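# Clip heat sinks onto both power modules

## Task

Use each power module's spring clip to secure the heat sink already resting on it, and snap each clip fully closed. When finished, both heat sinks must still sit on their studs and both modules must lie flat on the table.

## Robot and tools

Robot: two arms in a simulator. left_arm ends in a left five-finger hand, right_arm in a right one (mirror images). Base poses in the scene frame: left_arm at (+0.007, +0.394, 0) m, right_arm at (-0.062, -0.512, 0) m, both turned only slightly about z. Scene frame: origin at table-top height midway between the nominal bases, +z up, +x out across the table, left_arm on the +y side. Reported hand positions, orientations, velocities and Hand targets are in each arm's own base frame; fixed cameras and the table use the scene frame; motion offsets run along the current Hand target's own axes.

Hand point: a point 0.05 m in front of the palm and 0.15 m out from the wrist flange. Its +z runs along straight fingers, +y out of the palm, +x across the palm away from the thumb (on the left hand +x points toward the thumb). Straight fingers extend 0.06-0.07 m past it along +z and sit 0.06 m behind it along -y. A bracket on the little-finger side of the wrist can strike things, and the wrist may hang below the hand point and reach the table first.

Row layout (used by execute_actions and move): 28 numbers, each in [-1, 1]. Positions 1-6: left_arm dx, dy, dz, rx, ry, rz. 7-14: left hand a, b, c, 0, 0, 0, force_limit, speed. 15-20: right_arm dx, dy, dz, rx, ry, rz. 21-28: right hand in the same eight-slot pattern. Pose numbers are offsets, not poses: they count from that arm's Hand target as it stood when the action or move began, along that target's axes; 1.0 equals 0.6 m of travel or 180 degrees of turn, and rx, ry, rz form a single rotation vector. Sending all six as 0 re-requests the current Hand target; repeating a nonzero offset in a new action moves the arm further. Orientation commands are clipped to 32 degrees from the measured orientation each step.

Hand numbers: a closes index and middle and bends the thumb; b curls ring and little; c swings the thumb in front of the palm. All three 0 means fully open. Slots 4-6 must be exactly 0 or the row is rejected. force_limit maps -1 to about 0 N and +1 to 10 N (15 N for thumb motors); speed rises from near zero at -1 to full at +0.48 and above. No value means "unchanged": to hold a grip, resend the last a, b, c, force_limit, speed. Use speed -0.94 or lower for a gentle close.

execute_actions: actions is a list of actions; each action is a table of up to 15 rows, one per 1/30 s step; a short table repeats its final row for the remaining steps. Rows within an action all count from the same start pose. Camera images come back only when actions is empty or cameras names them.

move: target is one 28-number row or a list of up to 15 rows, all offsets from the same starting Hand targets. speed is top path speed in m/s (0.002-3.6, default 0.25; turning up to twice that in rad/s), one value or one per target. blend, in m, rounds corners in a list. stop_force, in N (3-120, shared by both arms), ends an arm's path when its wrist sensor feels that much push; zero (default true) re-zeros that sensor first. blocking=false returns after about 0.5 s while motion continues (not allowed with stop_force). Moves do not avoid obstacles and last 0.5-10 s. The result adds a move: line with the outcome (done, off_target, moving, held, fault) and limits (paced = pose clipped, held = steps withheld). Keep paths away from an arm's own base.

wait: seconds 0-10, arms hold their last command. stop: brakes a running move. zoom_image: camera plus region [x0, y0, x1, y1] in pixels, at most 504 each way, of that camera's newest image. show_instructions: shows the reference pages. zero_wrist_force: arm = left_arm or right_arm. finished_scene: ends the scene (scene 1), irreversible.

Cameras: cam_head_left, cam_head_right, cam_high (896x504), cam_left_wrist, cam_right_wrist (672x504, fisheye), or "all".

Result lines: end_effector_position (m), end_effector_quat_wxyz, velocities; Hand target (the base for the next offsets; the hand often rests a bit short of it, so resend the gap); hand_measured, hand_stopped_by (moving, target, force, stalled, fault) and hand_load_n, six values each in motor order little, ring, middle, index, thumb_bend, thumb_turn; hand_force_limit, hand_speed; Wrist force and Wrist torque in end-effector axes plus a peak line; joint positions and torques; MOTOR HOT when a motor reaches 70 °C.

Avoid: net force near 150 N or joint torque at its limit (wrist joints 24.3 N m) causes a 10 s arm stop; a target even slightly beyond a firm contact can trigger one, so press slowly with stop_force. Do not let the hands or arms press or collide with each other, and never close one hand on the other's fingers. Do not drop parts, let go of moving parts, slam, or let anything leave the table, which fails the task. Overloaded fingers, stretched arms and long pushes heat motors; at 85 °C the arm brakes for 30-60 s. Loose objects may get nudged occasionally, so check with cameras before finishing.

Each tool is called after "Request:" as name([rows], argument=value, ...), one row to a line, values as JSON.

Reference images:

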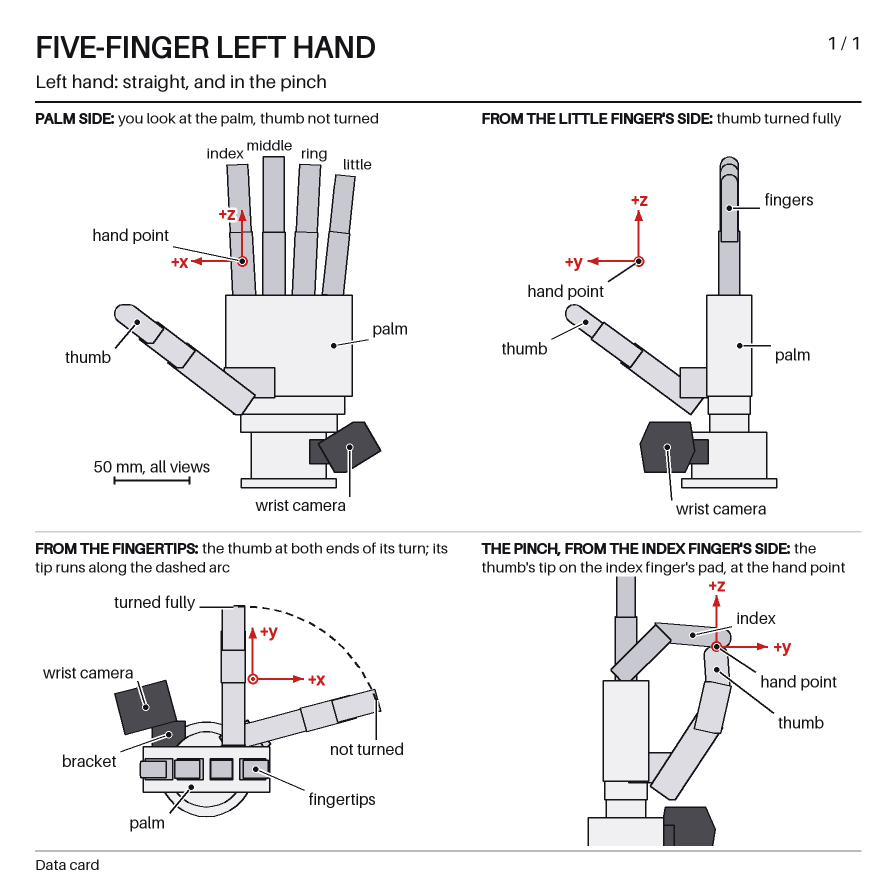

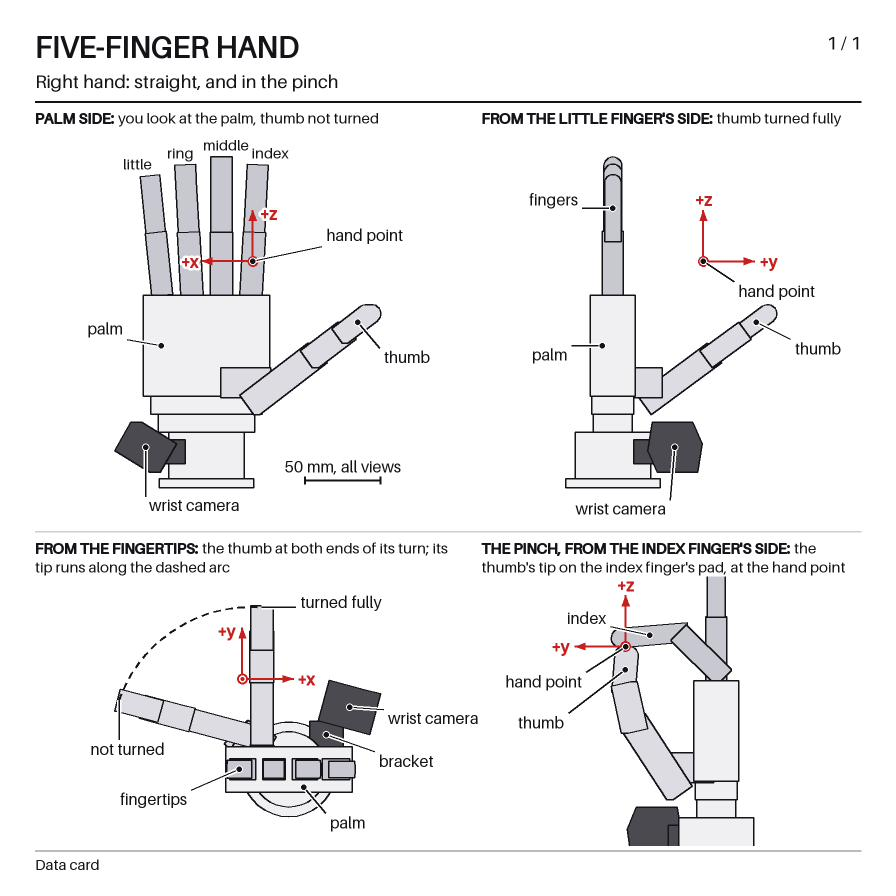

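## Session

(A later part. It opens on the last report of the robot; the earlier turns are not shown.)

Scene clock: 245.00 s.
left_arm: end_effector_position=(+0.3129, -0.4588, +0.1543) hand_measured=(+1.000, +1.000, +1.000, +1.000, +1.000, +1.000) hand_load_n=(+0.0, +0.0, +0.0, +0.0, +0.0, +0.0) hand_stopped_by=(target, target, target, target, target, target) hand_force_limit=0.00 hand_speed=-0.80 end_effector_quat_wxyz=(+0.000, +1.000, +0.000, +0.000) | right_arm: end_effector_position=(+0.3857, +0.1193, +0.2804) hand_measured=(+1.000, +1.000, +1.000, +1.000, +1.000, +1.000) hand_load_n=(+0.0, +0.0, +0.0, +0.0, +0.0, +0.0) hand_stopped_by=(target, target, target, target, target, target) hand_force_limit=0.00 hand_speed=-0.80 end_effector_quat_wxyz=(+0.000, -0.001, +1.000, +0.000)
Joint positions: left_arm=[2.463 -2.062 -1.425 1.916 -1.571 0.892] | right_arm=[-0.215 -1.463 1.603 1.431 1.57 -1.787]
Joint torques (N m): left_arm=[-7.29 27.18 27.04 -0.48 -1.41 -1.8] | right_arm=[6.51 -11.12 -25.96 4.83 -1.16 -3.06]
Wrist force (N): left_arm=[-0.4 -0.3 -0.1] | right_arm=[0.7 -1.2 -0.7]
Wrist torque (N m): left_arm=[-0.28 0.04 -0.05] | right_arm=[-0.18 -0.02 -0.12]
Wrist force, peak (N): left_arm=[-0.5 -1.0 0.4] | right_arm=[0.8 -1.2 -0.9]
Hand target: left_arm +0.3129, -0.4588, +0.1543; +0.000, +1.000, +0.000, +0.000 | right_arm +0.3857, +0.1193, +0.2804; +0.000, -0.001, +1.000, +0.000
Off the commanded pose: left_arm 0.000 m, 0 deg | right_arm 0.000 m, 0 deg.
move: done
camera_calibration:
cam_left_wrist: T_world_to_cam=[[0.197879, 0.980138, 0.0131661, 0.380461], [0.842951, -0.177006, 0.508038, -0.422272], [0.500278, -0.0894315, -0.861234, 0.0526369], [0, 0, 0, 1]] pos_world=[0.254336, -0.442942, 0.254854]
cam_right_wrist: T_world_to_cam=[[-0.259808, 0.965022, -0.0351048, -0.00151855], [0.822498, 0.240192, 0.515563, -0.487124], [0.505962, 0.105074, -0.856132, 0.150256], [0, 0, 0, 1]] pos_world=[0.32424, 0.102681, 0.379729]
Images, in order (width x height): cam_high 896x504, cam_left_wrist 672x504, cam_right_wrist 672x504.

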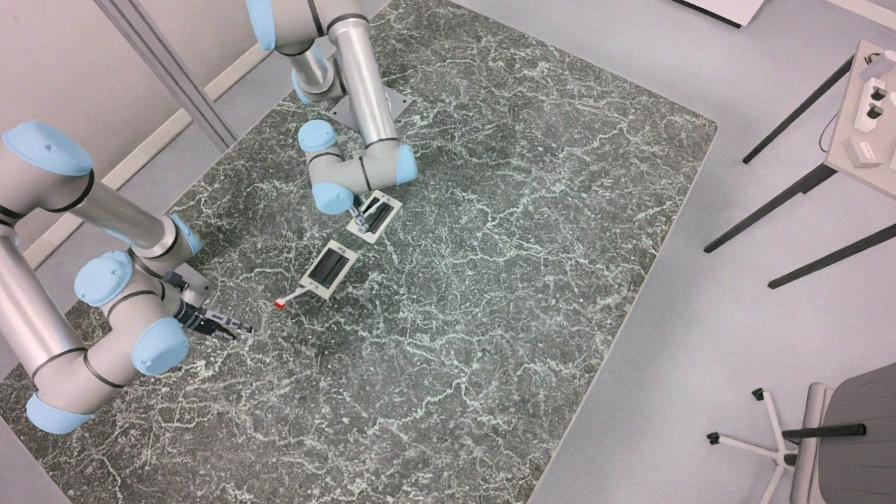

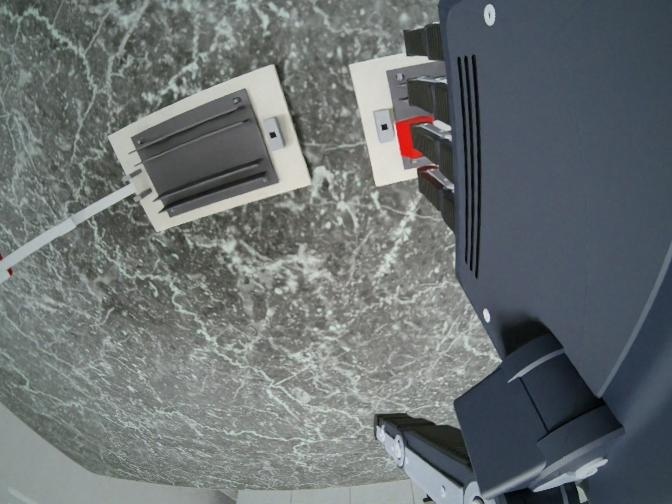

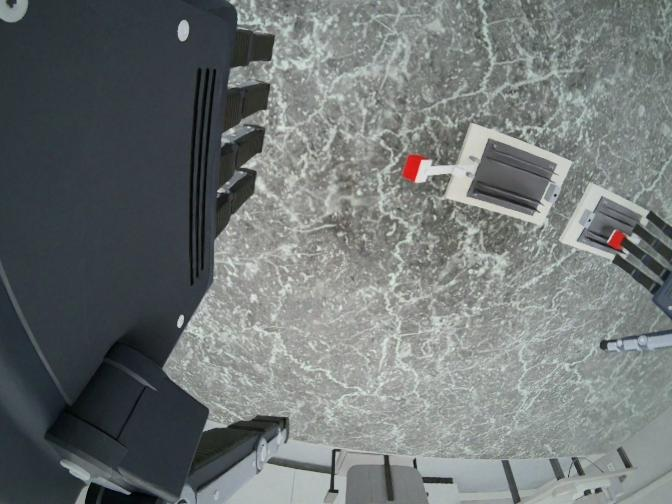

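Request:
move([
  [0, 0.0203, 0.0438, 0, 0, 0, 0,0,0,0,0,0, 0.0, -0.8, 0,0,0,0,0,0, 0,0,0,0,0,0, 0.0, -0.8],
  [0, 0.0253, 0.0855, 0, 0, 0, 0,0,0,0,0,0, 0.0, -0.8, 0,0,0,0,0,0, 0,0,0,0,0,0, 0.0, -0.8],
], speed=0.02, blend=[0.005, 0], stop_force=15, cameras=["cam_high", "cam_left_wrist", "cam_right_wrist"])

Scene clock: 260.97 s.
left_arm: end_effector_position=(+0.3129, -0.4735, +0.1064) hand_measured=(+1.000, +1.000, +1.000, +1.000, +1.000, +1.000) hand_load_n=(+0.0, +0.0, +0.0, +0.0, +0.0, +0.0) hand_stopped_by=(target, target, target, target, target, target) hand_force_limit=0.00 hand_speed=-0.80 end_effector_quat_wxyz=(+0.000, +1.000, +0.000, +0.000) | right_arm: end_effector_position=(+0.3857, +0.1193, +0.2804) hand_measured=(+1.000, +1.000, +1.000, +1.000, +1.000, +1.000) hand_load_n=(+0.0, +0.0, +0.0, +0.0, +0.0, +0.0) hand_stopped_by=(target, target, target, target, target, target) hand_force_limit=0.00 hand_speed=-0.80 end_effector_quat_wxyz=(+0.000, -0.001, +1.000, +0.000)
Joint positions: left_arm=[2.439 -2.133 -1.444 2.006 -1.571 0.868] | right_arm=[-0.215 -1.463 1.603 1.431 1.57 -1.787]
Joint torques (N m): left_arm=[6.77 43.26 21.38 -3.31 0.02 1.21] | right_arm=[4.12 -11.46 -25.39 4.51 -0.61 -2.99]
Wrist force (N): left_arm=[0.5 -0.1 -15.7] | right_arm=[0.7 -1.2 -0.7]
Wrist torque (N m): left_arm=[0.59 -0.19 0.01] | right_arm=[-0.18 -0.01 -0.12]
Wrist force, peak (N): left_arm=[1.2 -0.4 -38.2] | right_arm=[0.8 -1.3 -0.8]
Hand target: left_arm +0.3129, -0.4735, +0.1064; +0.000, +1.000, +0.000, +0.000 (not the last commanded pose) | right_arm +0.3857, +0.1193, +0.2804; +0.000, -0.001, +1.000, +0.000
Off the commanded pose: left_arm 0.003 m, 0 deg | right_arm 0.000 m, 0 deg.
move: contact (left_arm); path passed 1 of 2 targets
camera_calibration:
cam_left_wrist: T_world_to_cam=[[0.197961, 0.980121, 0.0132162, 0.395558], [0.842931, -0.177102, 0.508037, -0.400595], [0.500278, -0.0894311, -0.861234, 0.0100604], [0, 0, 0, 1]] pos_world=[0.254336, -0.457741, 0.206954]
cam_right_wrist: T_world_to_cam=[[-0.259808, 0.965022, -0.0351048, -0.00151855], [0.822498, 0.240192, 0.515563, -0.487124], [0.505962, 0.105074, -0.856132, 0.150256], [0, 0, 0, 1]] pos_world=[0.32424, 0.102681, 0.379729]
Images, in order (width x height): cam_high 896x504, cam_left_wrist 672x504, cam_right_wrist 672x504.

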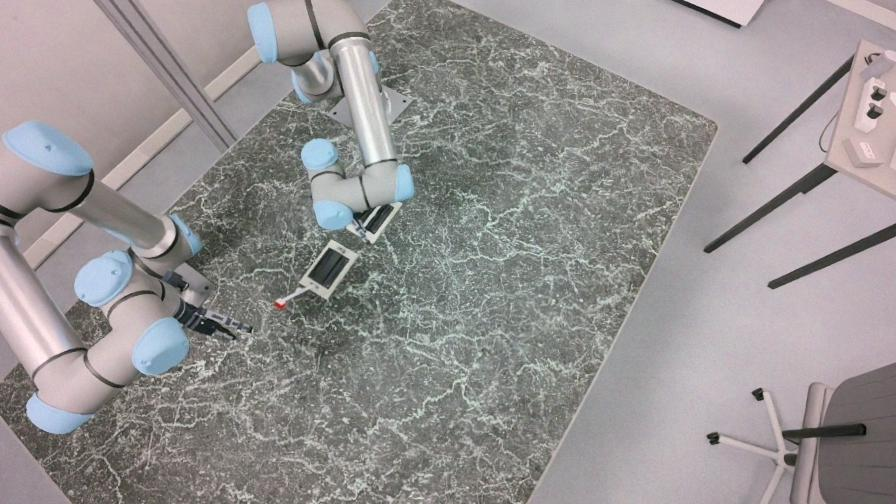

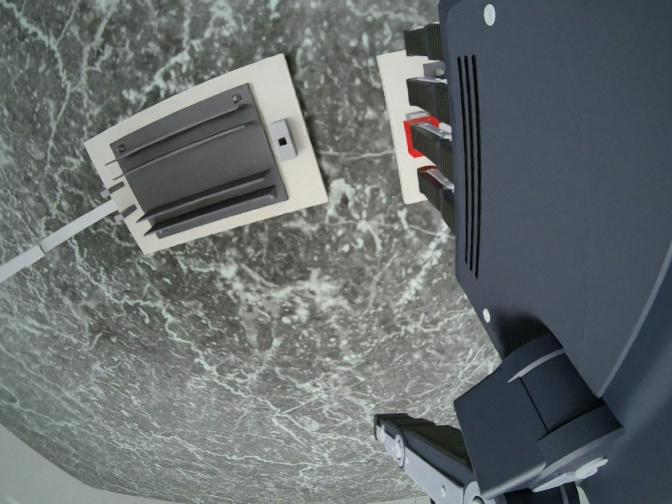

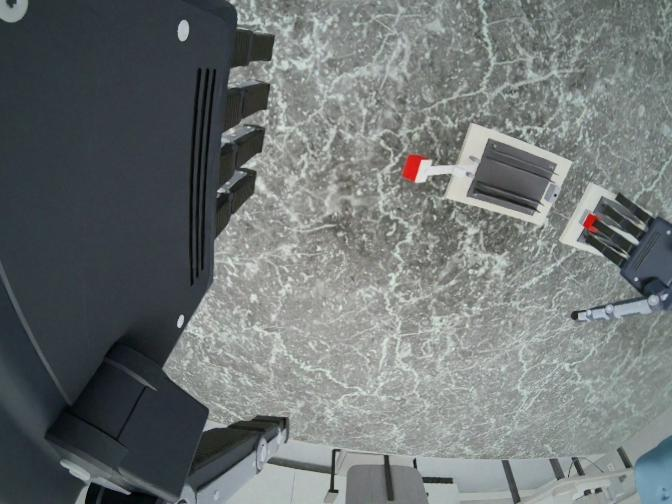

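Request:
zoom_image(camera="cam_left_wrist", region=[360, 40, 490, 220])

Request:
zoom_image(camera="cam_right_wrist", region=[540, 160, 672, 290])

Request:
zoom_image(camera="cam_high", region=[310, 150, 430, 270])

Scaled by 2.800 from the camera's 672x504 image, which has a finer 960x720 frame.

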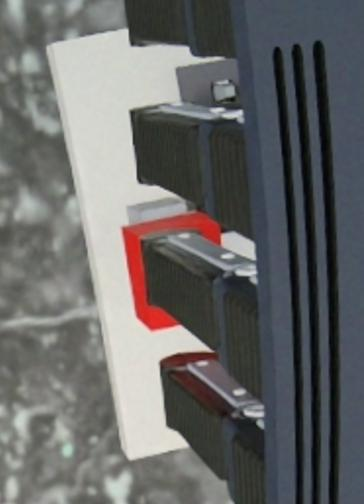

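Scaled by 3.818 from the camera's 672x504 image, which has a finer 960x720 frame.

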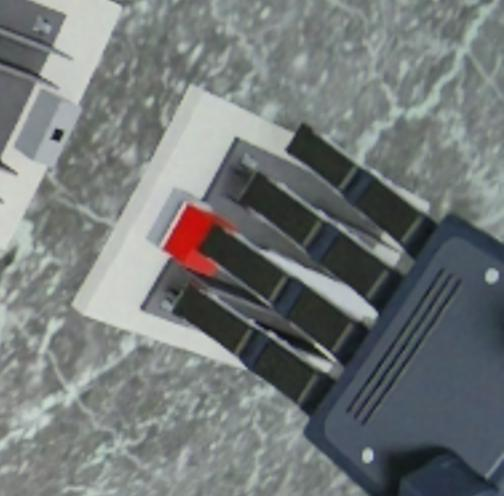

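Scaled by 4.200 from the camera's 896x504 image, which has a finer 1280x720 frame.

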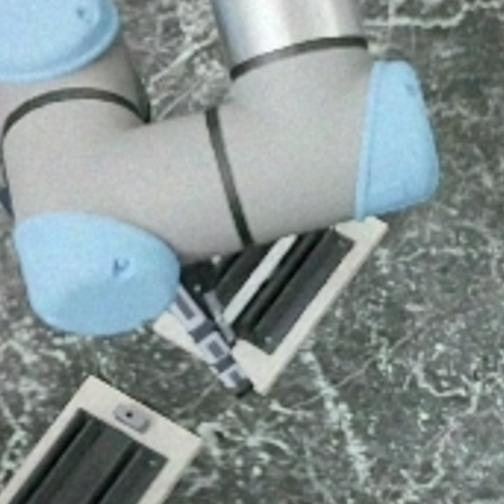

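Request:
move([
  [0, -0.03, -0.12, 0, 0, 0, 0,0,0,0,0,0, 0.0, -0.8, 0,0,0,0,0,0, 0,0,0,0,0,0, 0.0, -0.8],
], speed=0.1, cameras=["cam_high", "cam_left_wrist", "cam_right_wrist"])

Scene clock: 268.70 s.
left_arm: end_effector_position=(+0.3129, -0.4556, +0.1783) hand_measured=(+1.000, +1.000, +1.000, +1.000, +1.000, +1.000) hand_load_n=(+0.0, +0.0, +0.0, +0.0, +0.0, +0.0) hand_stopped_by=(target, target, target, target, target, target) hand_force_limit=0.00 hand_speed=-0.80 end_effector_quat_wxyz=(+0.000, +1.000, +0.000, +0.000) | right_arm: end_effector_position=(+0.3857, +0.1193, +0.2804) hand_measured=(+1.000, +1.000, +1.000, +1.000, +1.000, +1.000) hand_load_n=(+0.0, +0.0, +0.0, +0.0, +0.0, +0.0) hand_stopped_by=(target, target, target, target, target, target) hand_force_limit=0.00 hand_speed=-0.80 end_effector_quat_wxyz=(+0.000, -0.001, +1.000, +0.000)
Joint positions: left_arm=[2.468 -2.038 -1.397 1.864 -1.571 0.897] | right_arm=[-0.215 -1.463 1.603 1.431 1.57 -1.787]
Joint torques (N m): left_arm=[6.53 48.28 27.81 -4.68 -1.15 1.35] | right_arm=[6.61 -10.91 -26.06 4.78 -0.22 -3.01]
Wrist force (N): left_arm=[-0.5 -0.4 0.2] | right_arm=[0.7 -1.1 -0.6]
Wrist torque (N m): left_arm=[-0.32 0.07 -0.12] | right_arm=[-0.17 -0.01 -0.12]
Wrist force, peak (N): left_arm=[0.6 -0.2 -16.2] | right_arm=[0.6 -1.4 -0.8]
Hand target: left_arm +0.3129, -0.4556, +0.1784; +0.000, +1.000, +0.000, +0.000 | right_arm +0.3857, +0.1193, +0.2804; +0.000, -0.001, +1.000, +0.000
Off the commanded pose: left_arm 0.000 m, 0 deg | right_arm 0.000 m, 0 deg.
move: done
camera_calibration:
cam_left_wrist: T_world_to_cam=[[0.197879, 0.980138, 0.0131661, 0.377008], [0.842951, -0.177006, 0.508038, -0.433899], [0.500278, -0.0894315, -0.861234, 0.0735927], [0, 0, 0, 1]] pos_world=[0.254336, -0.439742, 0.278854]
cam_right_wrist: T_world_to_cam=[[-0.259808, 0.965022, -0.0351048, -0.00151855], [0.822498, 0.240192, 0.515563, -0.487124], [0.505962, 0.105074, -0.856132, 0.150256], [0, 0, 0, 1]] pos_world=[0.32424, 0.102681, 0.379729]
Images, in order (width x height): cam_high 896x504, cam_left_wrist 672x504, cam_right_wrist 672x504.

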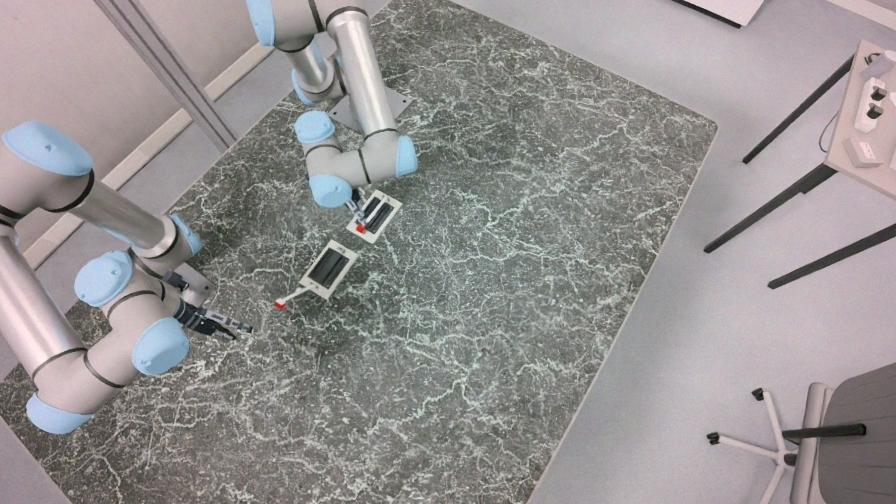

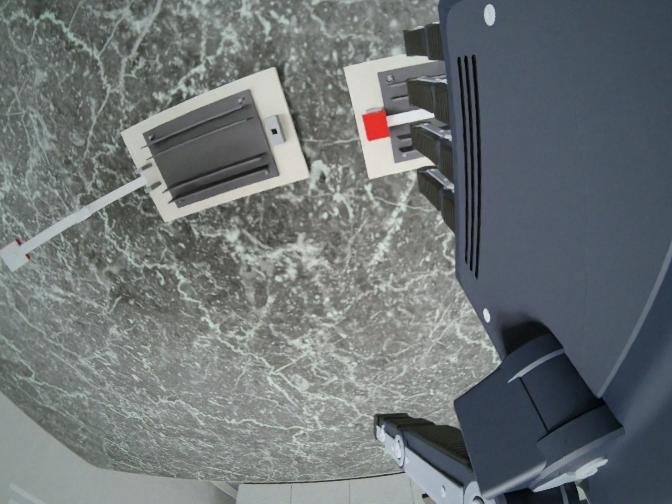

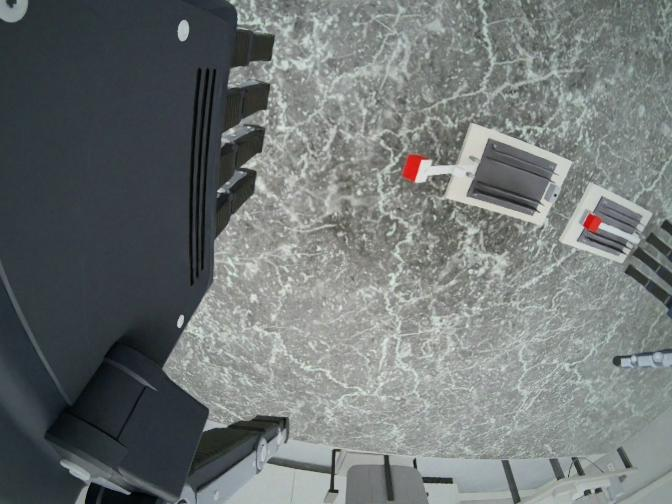

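Request:
zoom_image(camera="cam_right_wrist", region=[540, 160, 672, 290])

Request:
zoom_image(camera="cam_left_wrist", region=[330, 40, 460, 200])

Request:
zoom_image(camera="cam_high", region=[320, 170, 420, 270])

Scaled by 3.818 from the camera's 672x504 image, which has a finer 960x720 frame.

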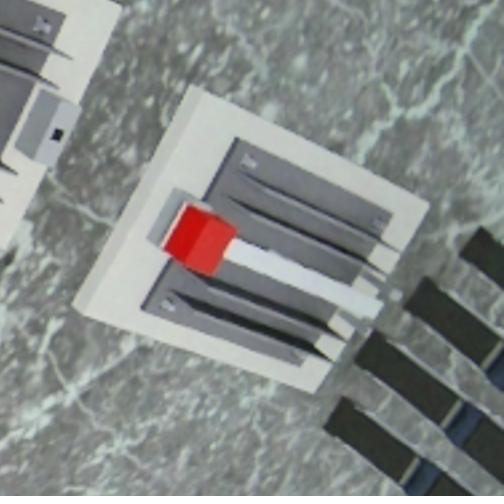

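Scaled by 3.150 from the camera's 672x504 image, which has a finer 960x720 frame.

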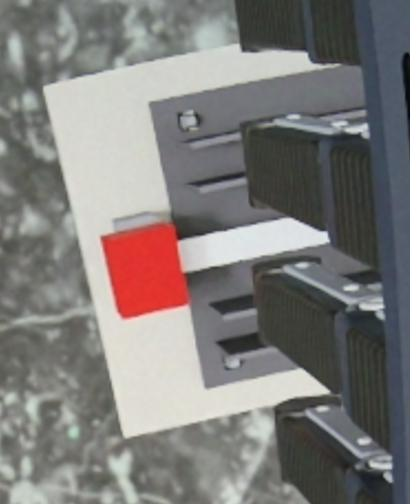

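Scaled by 5.040 from the camera's 896x504 image, which has a finer 1280x720 frame.

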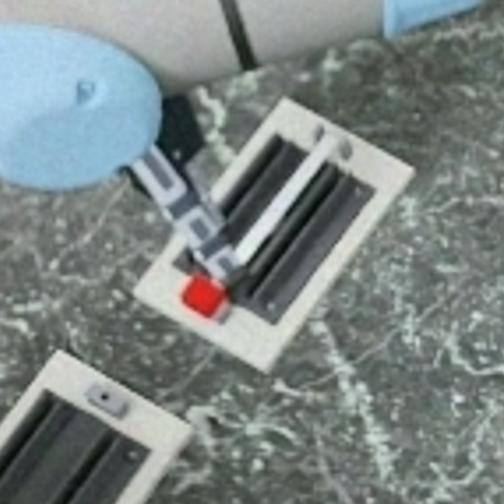

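Request:
move([
  [-0.0023, 0.029, 0.1107, 0, 0, 0, 0,0,0,0,0,0, 0.0, -0.8, 0,0,0,0,0,0, 0,0,0,0,0,0, 0.0, -0.8],
  [-0.0023, 0.029, 0.1307, 0, 0, 0, 0,0,0,0,0,0, 0.0, -0.8, 0,0,0,0,0,0, 0,0,0,0,0,0, 0.0, -0.8],
], speed=[0.1, 0.006], stop_force=35, cameras=["cam_left_wrist", "cam_right_wrist"])

Scene clock: 282.37 s.
left_arm: end_effector_position=(+0.3115, -0.4729, +0.1057) hand_measured=(+1.000, +1.000, +1.000, +1.000, +1.000, +1.000) hand_load_n=(+0.0, +0.0, -0.5, +0.0, +0.0, +0.0) hand_stopped_by=(target, target, target, target, target, target) hand_force_limit=0.00 hand_speed=-0.80 end_effector_quat_wxyz=(+0.000, +1.000, +0.000, +0.000) | right_arm: end_effector_position=(+0.3857, +0.1193, +0.2804) hand_measured=(+1.000, +1.000, +1.000, +1.000, +1.000, +1.000) hand_load_n=(+0.0, +0.0, +0.0, +0.0, +0.0, +0.0) hand_stopped_by=(target, target, target, target, target, target) hand_force_limit=0.00 hand_speed=-0.80 end_effector_quat_wxyz=(+0.000, -0.001, +1.000, +0.000)
Joint positions: left_arm=[2.438 -2.131 -1.45 2.01 -1.571 0.867] | right_arm=[-0.215 -1.463 1.603 1.431 1.57 -1.787]
Joint torques (N m): left_arm=[-5.89 32.53 15.78 -0.96 0.76 -1.77] | right_arm=[5.79 -11.3 -25.83 4.56 -0.08 -2.98]
Wrist force (N): left_arm=[1.0 0.2 -39.6] | right_arm=[0.8 -1.0 -0.9]
Wrist torque (N m): left_arm=[1.99 -0.64 0.03] | right_arm=[-0.14 -0.03 -0.10]
Wrist force, peak (N): left_arm=[0.4 0.4 -43.7] | right_arm=[0.7 -1.3 -0.9]
Hand target: left_arm +0.3115, -0.4729, +0.1057; +0.000, +1.000, +0.000, +0.000 (not the last commanded pose) | right_arm +0.3857, +0.1193, +0.2804; +0.000, -0.001, +1.000, +0.000
Off the commanded pose: left_arm 0.006 m, 0 deg | right_arm 0.000 m, 0 deg.
move: contact (left_arm); path passed 1 of 2 targets
camera_calibration:
cam_left_wrist: T_world_to_cam=[[0.197916, 0.980131, 0.0130992, 0.395277], [0.842874, -0.176991, 0.50817, -0.399], [0.500392, -0.0895339, -0.861157, 0.0100697], [0, 0, 0, 1]] pos_world=[0.253036, -0.457141, 0.206254]
cam_right_wrist: T_world_to_cam=[[-0.259808, 0.965022, -0.0351048, -0.00151855], [0.822498, 0.240192, 0.515563, -0.487124], [0.505962, 0.105074, -0.856132, 0.150256], [0, 0, 0, 1]] pos_world=[0.32424, 0.102681, 0.379729]
Images, in order (width x height): cam_left_wrist 672x504, cam_right_wrist 672x504.

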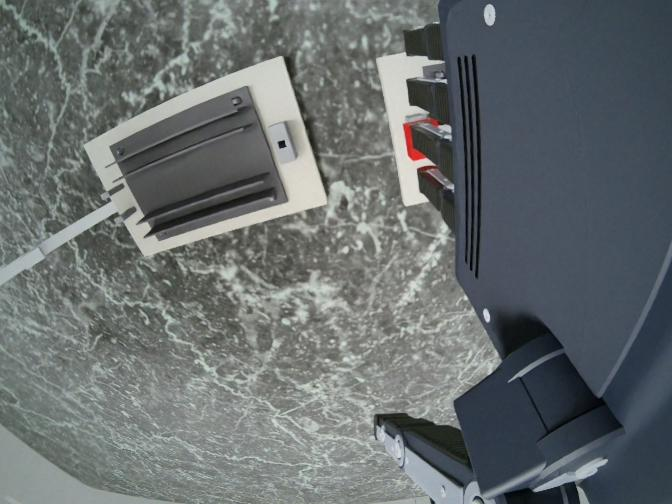

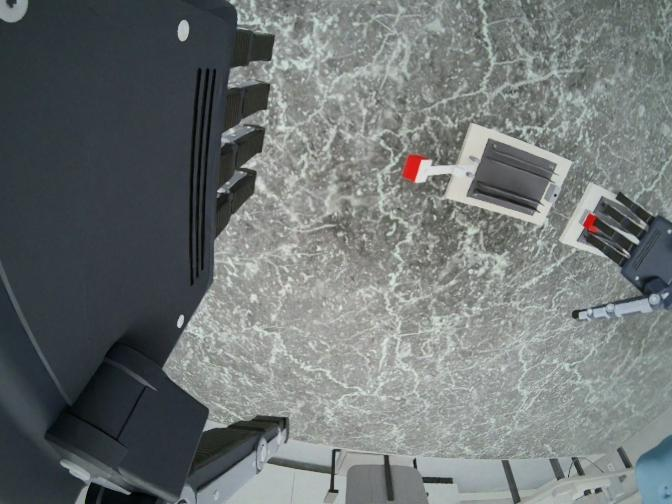

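Request:
move([
  [0,0,-0.1572,0,0,0, 0,0,0,0,0,0, 0.0, -0.8, 0,0,0,0,0,0, 0,0,0,0,0,0, 0.0, -0.8],
  [0.2308,-0.0882,-0.3238,0.1445,-0.2522,-0.213, 0,0,0,0,0,0, 0.0, -0.8, 0,0,0,0,0,0, 0,0,0,0,0,0, 0.0, -0.8],
  [0.2808,-0.1448,-0.1238,0.289,-0.5044,-0.4259, 0,0,0,0,0,0, 0.0, -0.8, 0,0,0,0,0,0, 0,0,0,0,0,0, 0.0, -0.8],
  [0.0725,-0.1448,0.0262,0.289,-0.5044,-0.4259, 0,0,0,0,0,0, 0.0, -0.8, 0,0,0,0,0,0, 0,0,0,0,0,0, 0.0, -0.8],
], speed=[0.15,0.4,0.4,0.2], blend=[0.03,0.05,0.03,0], cameras=["cam_high", "cam_left_wrist", "cam_right_wrist"])

Scene clock: 300.53 s.
left_arm: end_effector_position=(+0.3801, -0.3873, +0.1094) hand_measured=(+1.000, +1.000, +1.000, +1.000, +1.000, +1.000) hand_load_n=(+0.0, +0.0, +0.0, +0.0, +0.0, +0.0) hand_stopped_by=(target, target, target, target, target, target) hand_force_limit=0.00 hand_speed=-0.80 end_effector_quat_wxyz=(+0.364, -0.429, -0.534, +0.632) | right_arm: end_effector_position=(+0.3857, +0.1193, +0.2804) hand_measured=(+1.000, +1.000, +1.000, +1.000, +1.000, +1.000) hand_load_n=(+0.0, +0.0, +0.0, +0.0, +0.0, +0.0) hand_stopped_by=(target, target, target, target, target, target) hand_force_limit=0.00 hand_speed=-0.80 end_effector_quat_wxyz=(+0.000, -0.001, +1.000, +0.000)
Joint positions: left_arm=[2.866 -2.746 -1.148 0.674 -0.925 0.201] | right_arm=[-0.215 -1.463 1.603 1.431 1.57 -1.787]
Joint torques (N m): left_arm=[0.88 54.41 11.73 -0.84 -0.32 -0.4] | right_arm=[5.01 -11.79 -27.29 4.6 0.65 -2.95]
Wrist force (N): left_arm=[0.2 -0.1 -0.2] | right_arm=[0.7 -1.1 -0.5]
Wrist torque (N m): left_arm=[0.01 -0.04 -0.04] | right_arm=[-0.19 -0.02 -0.12]
Wrist force, peak (N): left_arm=[1.1 0.4 -39.5] | right_arm=[0.8 -1.2 -0.8]
Hand target: left_arm +0.3801, -0.3873, +0.1094; +0.364, -0.429, -0.534, +0.632 (not the last commanded pose) | right_arm +0.3857, +0.1193, +0.2804; +0.000, -0.001, +1.000, +0.000
Off the commanded pose: left_arm 0.032 m, 1 deg | right_arm 0.000 m, 0 deg.
FORCE FAULT: contact force on the left arm reached its limit, and that arm stopped. The contact can be on any part of that arm, not only on its tool. That arm's remaining commands of this call were not run. That arm is still stopped at the end of this call. That arm stays stopped for about 10 more seconds. Until then a move that you send moves the other arm only, and its call returns only when the move has ended. Once the stop has ended, the next robot result says so. If the stop ends while you think or write, that arm runs what you send next, counted from a new Hand target: where the arm stands when the stop ends. While its stop runs, that arm, its gripper or tool too, takes no new command. Until it ends, the stop uses up actions while you think or wait. An arm that is not stopped still takes commands.
elbow stopped short (left arm): the move would have taken joint 3 (elbow) straighter than the controller allows.
move: fault (left_arm)
camera_calibration:
cam_left_wrist: T_world_to_cam=[[-0.0596709, 0.348044, 0.935577, 0.0498787], [0.161597, 0.928253, -0.335012, 0.335742], [-0.985051, 0.131196, -0.111632, 0.554772], [0, 0, 0, 1]] pos_world=[0.4952, -0.401797, 0.127743]
cam_right_wrist: T_world_to_cam=[[-0.259808, 0.965022, -0.0351048, -0.00151855], [0.822498, 0.240192, 0.515563, -0.487124], [0.505962, 0.105074, -0.856132, 0.150256], [0, 0, 0, 1]] pos_world=[0.32424, 0.102681, 0.379729]
Images, in order (width x height): cam_high 896x504, cam_left_wrist 672x504, cam_right_wrist 672x504.

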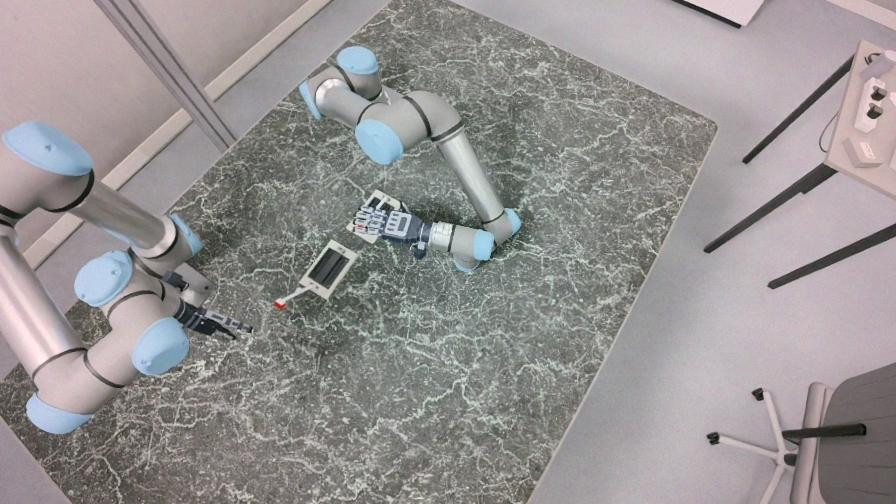

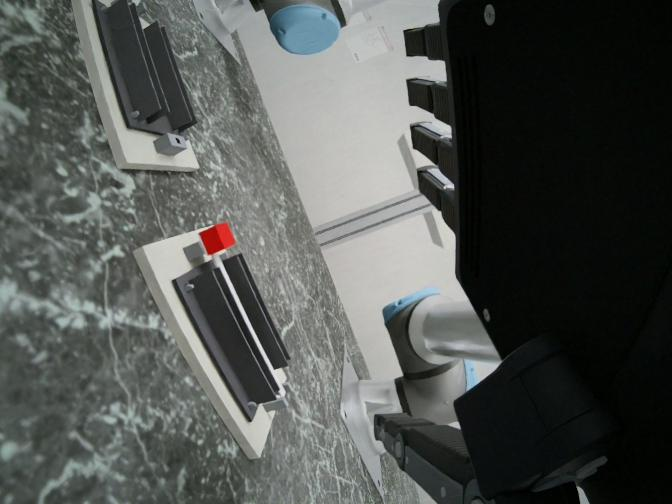

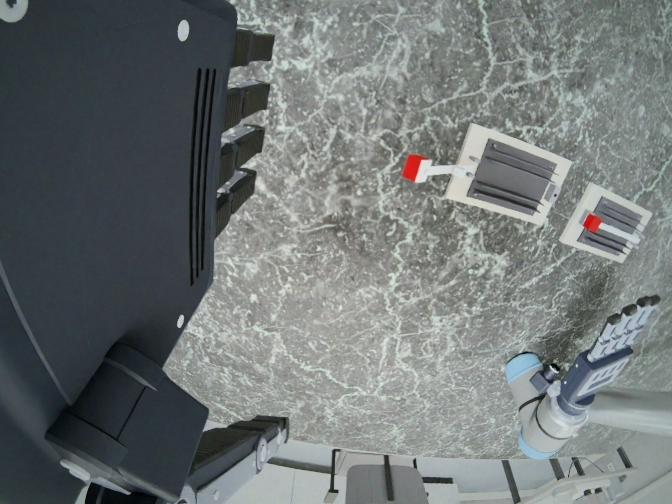

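Request:
zoom_image(camera="cam_left_wrist", region=[130, 200, 300, 330])

Request:
zoom_image(camera="cam_left_wrist", region=[180, 210, 250, 270])

Scaled by 2.965 from the camera's 672x504 image, which has a finer 960x720 frame.

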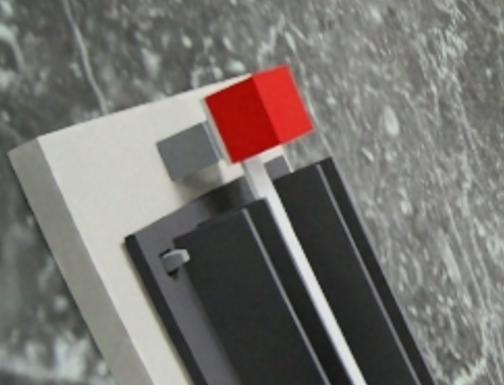

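Scaled by 7.200 from the camera's 672x504 image, which has a finer 960x720 frame.

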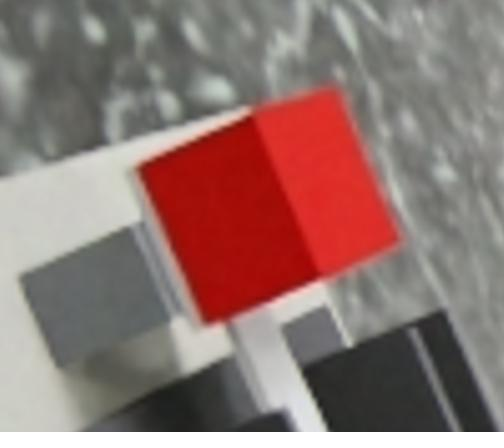

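Request:
zoom_image(camera="cam_right_wrist", region=[395, 140, 475, 200])

Request:
zoom_image(camera="cam_left_wrist", region=[110, 110, 210, 180])

Scaled by 6.300 from the camera's 672x504 image, which has a finer 960x720 frame.

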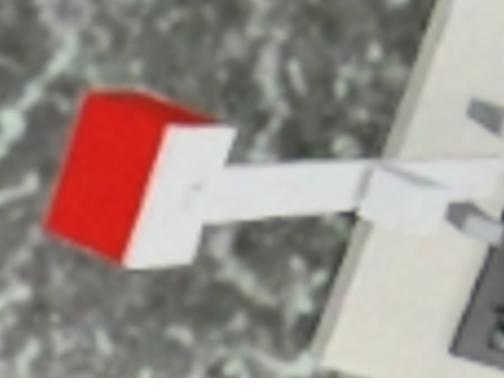

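Scaled by 5.040 from the camera's 672x504 image, which has a finer 960x720 frame.

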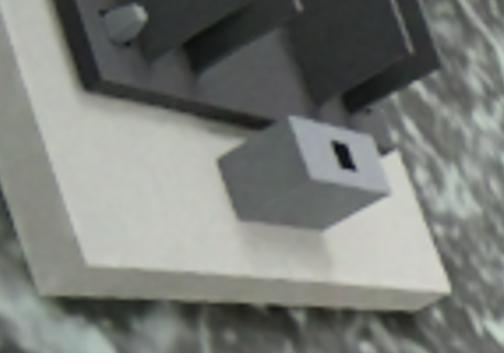

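Request:
wait(seconds=0.1)

Scene clock: 358.23 s.
left_arm: end_effector_position=(+0.3801, -0.3873, +0.1094) hand_measured=(+1.000, +1.000, +1.000, +1.000, +1.000, +1.000) hand_load_n=(+0.0, +0.0, +0.0, +0.0, +0.0, +0.0) hand_stopped_by=(target, target, target, target, target, target) hand_force_limit=0.00 hand_speed=-0.80 end_effector_quat_wxyz=(+0.364, -0.429, -0.534, +0.632) | right_arm: end_effector_position=(+0.3857, +0.1193, +0.2804) hand_measured=(+1.000, +1.000, +1.000, +1.000, +1.000, +1.000) hand_load_n=(+0.0, +0.0, +0.0, +0.0, +0.0, +0.0) hand_stopped_by=(target, target, target, target, target, target) hand_force_limit=0.00 hand_speed=-0.80 end_effector_quat_wxyz=(+0.000, -0.001, +1.000, +0.000)
Joint positions: left_arm=[2.866 -2.746 -1.148 0.674 -0.925 0.201] | right_arm=[-0.215 -1.463 1.603 1.431 1.57 -1.787]
Joint torques (N m): left_arm=[0 54.34 13.64 -1.02 -0.12 -0.11] | right_arm=[4.22 -11.18 -25.8 4.3 1.33 -2.76]
Wrist force (N): left_arm=[0.1 -0.1 -0.2] | right_arm=[0.6 -1.0 -0.8]
Wrist torque (N m): left_arm=[0.02 -0.04 -0.04] | right_arm=[-0.15 0.00 -0.12]
Wrist force, peak (N): left_arm=[0.7 -0.1 -0.4] | right_arm=[0.8 -1.3 -0.9]
Hand target: left_arm +0.3801, -0.3873, +0.1094; +0.364, -0.429, -0.534, +0.632 (not the last commanded pose) | right_arm +0.3857, +0.1193, +0.2804; +0.000, -0.001, +1.000, +0.000
Off the commanded pose: left_arm 0.032 m, 1 deg | right_arm 0.000 m, 0 deg.
FORCE FAULT, CONTINUED: the left arm's stop, for the force fault that an earlier result reported, is over. The rest of the stop counts as 20 of the actions that you can send in this scene. During its stop the left arm's controller moved it back a little. That arm's target is now where it stood when the stop ended, not its last command. That arm accepts commands again.
wait: 0.10 s; at rest from the start

Request:
move([
  [-0.0307,-0.1975,0.0123,0,0,0, 0,0,0,0,0,0, 0.0, -0.8, 0,0,0,0,0,0, 0,0,0,0,0,0, 0.0, -0.8],
  [0.0253,-0.1252,-0.0277,-0.1303,0.1274,-0.0284, 0,0,0,0,0,0, 0.0, -0.8, 0,0,0,0,0,0, 0,0,0,0,0,0, 0.0, -0.8],
  [0.0783,0.1207,-0.022,-0.1303,0.1274,-0.0284, 0,0,0,0,0,0, 0.0, -0.8, 0,0,0,0,0,0, 0,0,0,0,0,0, 0.0, -0.8],
], speed=[0.15,0.25,0.1], blend=[0.03,0.03,0], stop_force=15, cameras=["cam_high", "cam_left_wrist", "cam_right_wrist"])

Scene clock: 366.40 s.
left_arm: end_effector_position=(+0.3750, -0.3514, +0.0300) hand_measured=(+1.000, +1.000, +1.000, +1.000, +1.000, +1.000) hand_load_n=(+0.0, +0.0, +0.0, +0.0, +0.0, +0.0) hand_stopped_by=(target, target, target, target, target, target) hand_force_limit=0.00 hand_speed=-0.80 end_effector_quat_wxyz=(-0.395, +0.585, +0.586, -0.397) | right_arm: end_effector_position=(+0.3857, +0.1193, +0.2804) hand_measured=(+1.000, +1.000, +1.000, +1.000, +1.000, +1.000) hand_load_n=(+0.0, +0.0, +0.0, +0.0, +0.0, +0.0) hand_stopped_by=(target, target, target, target, target, target) hand_force_limit=0.00 hand_speed=-0.80 end_effector_quat_wxyz=(+0.000, -0.001, +1.000, +0.000)
Joint positions: left_arm=[2.756 -2.795 -0.939 1.002 -1.211 -0.151] | right_arm=[-0.215 -1.463 1.603 1.431 1.57 -1.787]
Joint torques (N m): left_arm=[-7.22 45.98 26.42 -0.3 1.51 -1.9] | right_arm=[3.45 -12.11 -25.97 4.31 1.62 -2.81]
Wrist force (N): left_arm=[0.6 -0.2 -0.1] | right_arm=[0.6 -1.1 -0.6]
Wrist torque (N m): left_arm=[-0.10 -0.08 0.04] | right_arm=[-0.17 0.00 -0.12]
Wrist force, peak (N): left_arm=[0.0 -1.4 -0.2] | right_arm=[0.7 -1.3 -0.9]
Hand target: left_arm +0.3750, -0.3514, +0.0300; -0.395, +0.585, +0.586, -0.397 | right_arm +0.3857, +0.1193, +0.2804; +0.000, -0.001, +1.000, +0.000
Off the commanded pose: left_arm 0.000 m, 0 deg | right_arm 0.000 m, 0 deg.
move: done
camera_calibration:
cam_left_wrist: T_world_to_cam=[[-0.353986, 0.198133, 0.914023, 0.169722], [0.535058, 0.84447, 0.0241634, 0.0963744], [-0.767077, 0.497609, -0.404943, 0.591931], [0, 0, 0, 1]] pos_world=[0.46257, -0.409563, 0.0822399]
cam_right_wrist: T_world_to_cam=[[-0.259808, 0.965022, -0.0351048, -0.00151855], [0.822498, 0.240192, 0.515563, -0.487124], [0.505962, 0.105074, -0.856132, 0.150256], [0, 0, 0, 1]] pos_world=[0.32424, 0.102681, 0.379729]
Images, in order (width x height): cam_high 896x504, cam_left_wrist 672x504, cam_right_wrist 672x504.

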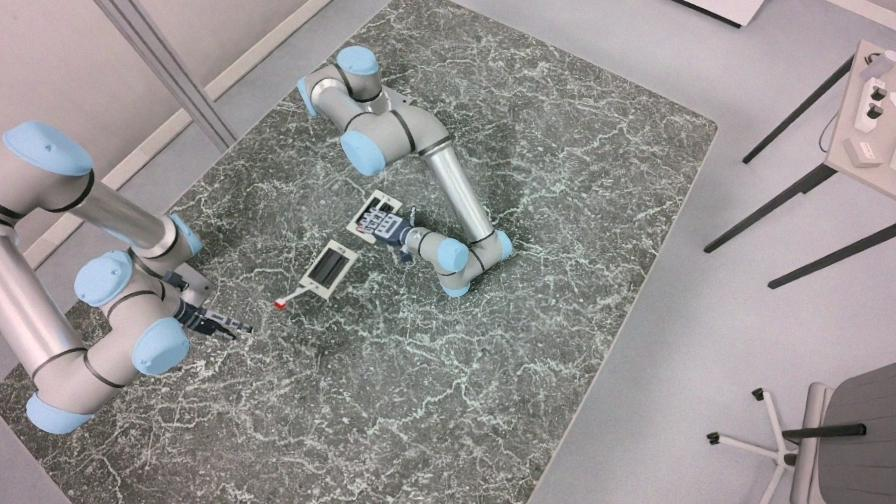

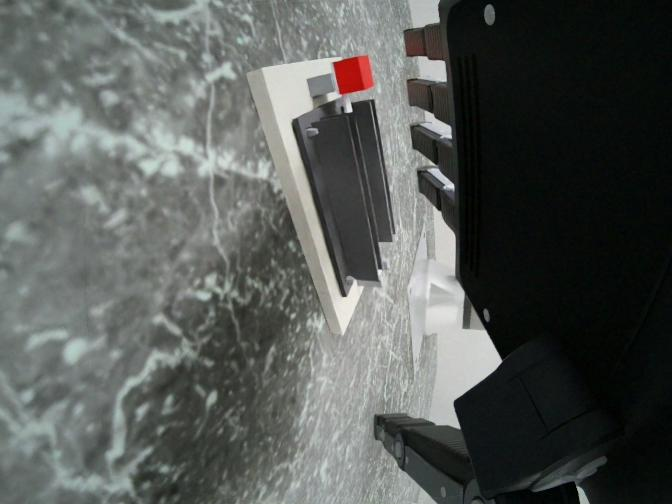

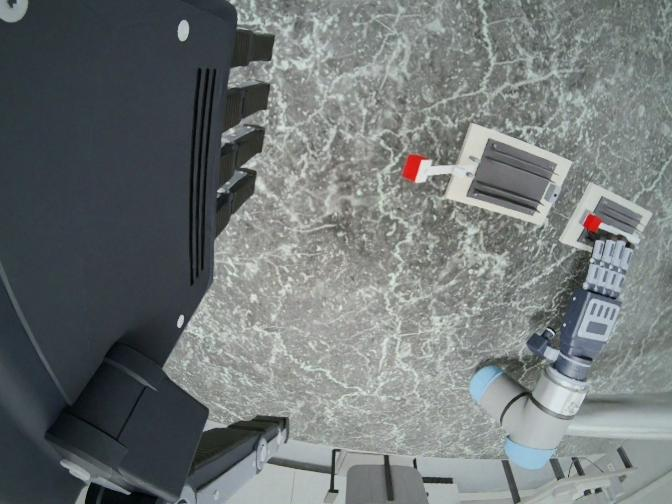

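Request:
zoom_image(camera="cam_left_wrist", region=[295, 40, 395, 120])

Request:
zoom_image(camera="cam_left_wrist", region=[240, 40, 410, 340])

Scaled by 5.040 from the camera's 672x504 image, which has a finer 960x720 frame.

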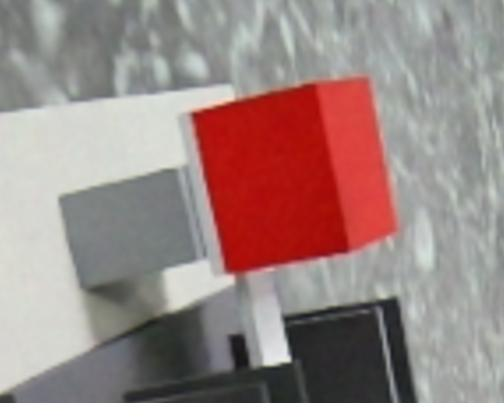

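Scaled by 1.680 from the camera's 672x504 image, which has a finer 960x720 frame.

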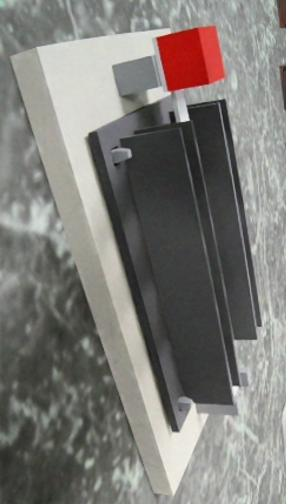

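Request:
move([
  [-0.0143,-0.2345,-0.1758,0,0,0, 0,0,0,0,0,0, 0.0, -0.8, -0.006,0.037,0.07,0,0,0, 0,0,0,0,0,0, 0.0, -0.8],
  [-0.1143,-0.3585,-0.1362,-0.1467,0.1467,0.2176, 0,0,0,0,0,0, 0.0, -0.8, -0.012,0.074,0.14,0,0,0, 0,0,0,0,0,0, 0.0, -0.8],
  [-0.2027,-0.256,0.0107,-0.2933,0.2933,0.4351, 0,0,0,0,0,0, 0.0, -0.8, -0.0188,0.1112,0.2207,0,0,0, 0,0,0,0,0,0, 0.0, -0.8],
], speed=[0.2,0.35,0.35], blend=[0.03,0.05,0], cameras=["cam_high", "cam_left_wrist", "cam_right_wrist"])

Scene clock: 410.40 s.
left_arm: end_effector_position=(+0.3121, -0.4730, +0.1703) hand_measured=(+1.000, +1.000, +1.000, +1.000, +1.000, +1.000) hand_load_n=(+0.0, +0.0, +0.5, +0.0, +0.0, +0.0) hand_stopped_by=(target, target, target, target, target, target) hand_force_limit=0.00 hand_speed=-0.80 end_effector_quat_wxyz=(+0.000, +1.000, +0.001, -0.001) end_effector_velocity=(+0.000, +0.000, +0.000) end_effector_angular_velocity=(-0.002, -0.003, -0.002) | right_arm: end_effector_position=(+0.3969, +0.1861, +0.1480) hand_measured=(+1.000, +1.000, +1.000, +1.000, +1.000, +1.000) hand_load_n=(+0.0, +0.0, +0.0, +0.0, +0.0, +0.0) hand_stopped_by=(target, target, target, target, target, target) hand_force_limit=0.00 hand_speed=-0.80 end_effector_quat_wxyz=(+0.000, -0.001, +1.000, +0.000)
Joint positions: left_arm=[2.44 -2.077 -1.359 1.864 -1.568 0.866] | right_arm=[-0.021 -1.304 1.765 1.11 1.57 -1.593]
Joint velocities: left_arm=[0 0.001 -0.002 0.005 0 0.002] | right_arm=[within noise]
Joint torques (N m): left_arm=[6.89 51.41 7.07 -0.59 1.4 1.48] | right_arm=[6.14 -15.2 -10.27 -0.36 1.99 3.08]
Wrist force (N): left_arm=[-0.2 -0.9 0.3] | right_arm=[0.5 -1.0 -0.5]
Wrist torque (N m): left_arm=[-0.40 0.04 -0.10] | right_arm=[-0.16 0.02 -0.26]
Wrist force, peak (N): left_arm=[1.2 -0.7 -1.0] | right_arm=[0.8 -1.4 -0.8]
Hand target: left_arm +0.3121, -0.4730, +0.1702; +0.000, +1.000, +0.001, -0.001 | right_arm +0.3969, +0.1861, +0.1480; +0.000, -0.001, +1.000, +0.000
Off the commanded pose: left_arm 0.000 m, 0 deg | right_arm 0.000 m, 0 deg.
move: done
camera_calibration:
cam_left_wrist: T_world_to_cam=[[0.195384, 0.980661, 0.0113594, 0.395732], [0.844834, -0.174183, 0.505881, -0.431173], [0.498076, -0.0892444, -0.862529, 0.0664759], [0, 0, 0, 1]] pos_world=[0.25384, -0.457249, 0.270964]
cam_right_wrist: T_world_to_cam=[[-0.259808, 0.965022, -0.0351048, -0.06772], [0.822498, 0.240192, 0.515563, -0.44412], [0.505962, 0.105074, -0.856132, 0.0242182], [0, 0, 0, 1]] pos_world=[0.33544, 0.169481, 0.247329]
Images, in order (width x height): cam_high 896x504, cam_left_wrist 672x504, cam_right_wrist 672x504.

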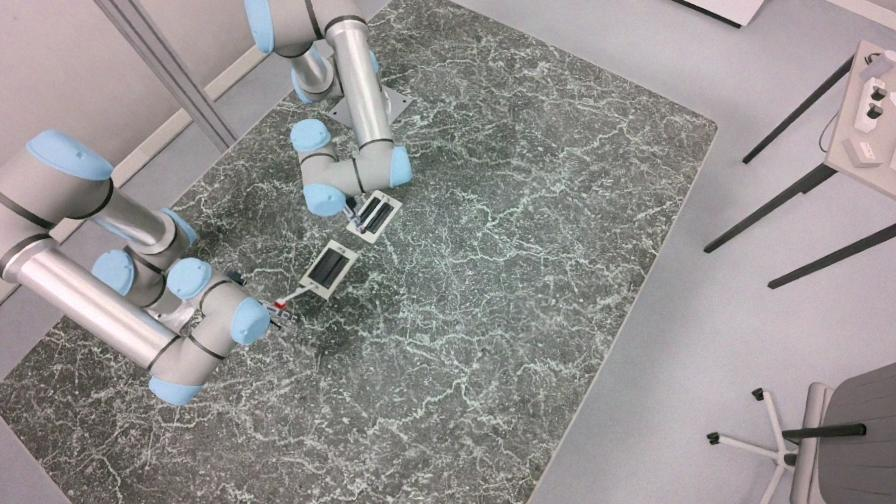

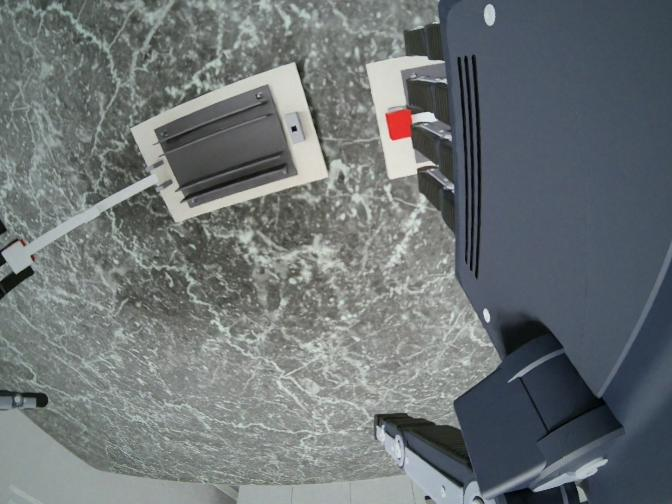

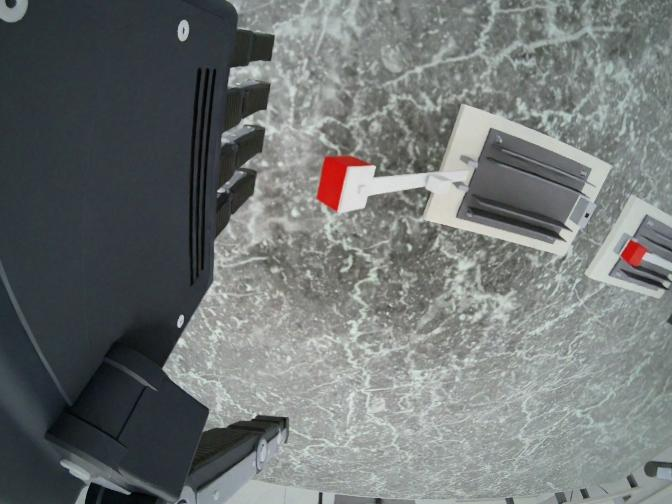

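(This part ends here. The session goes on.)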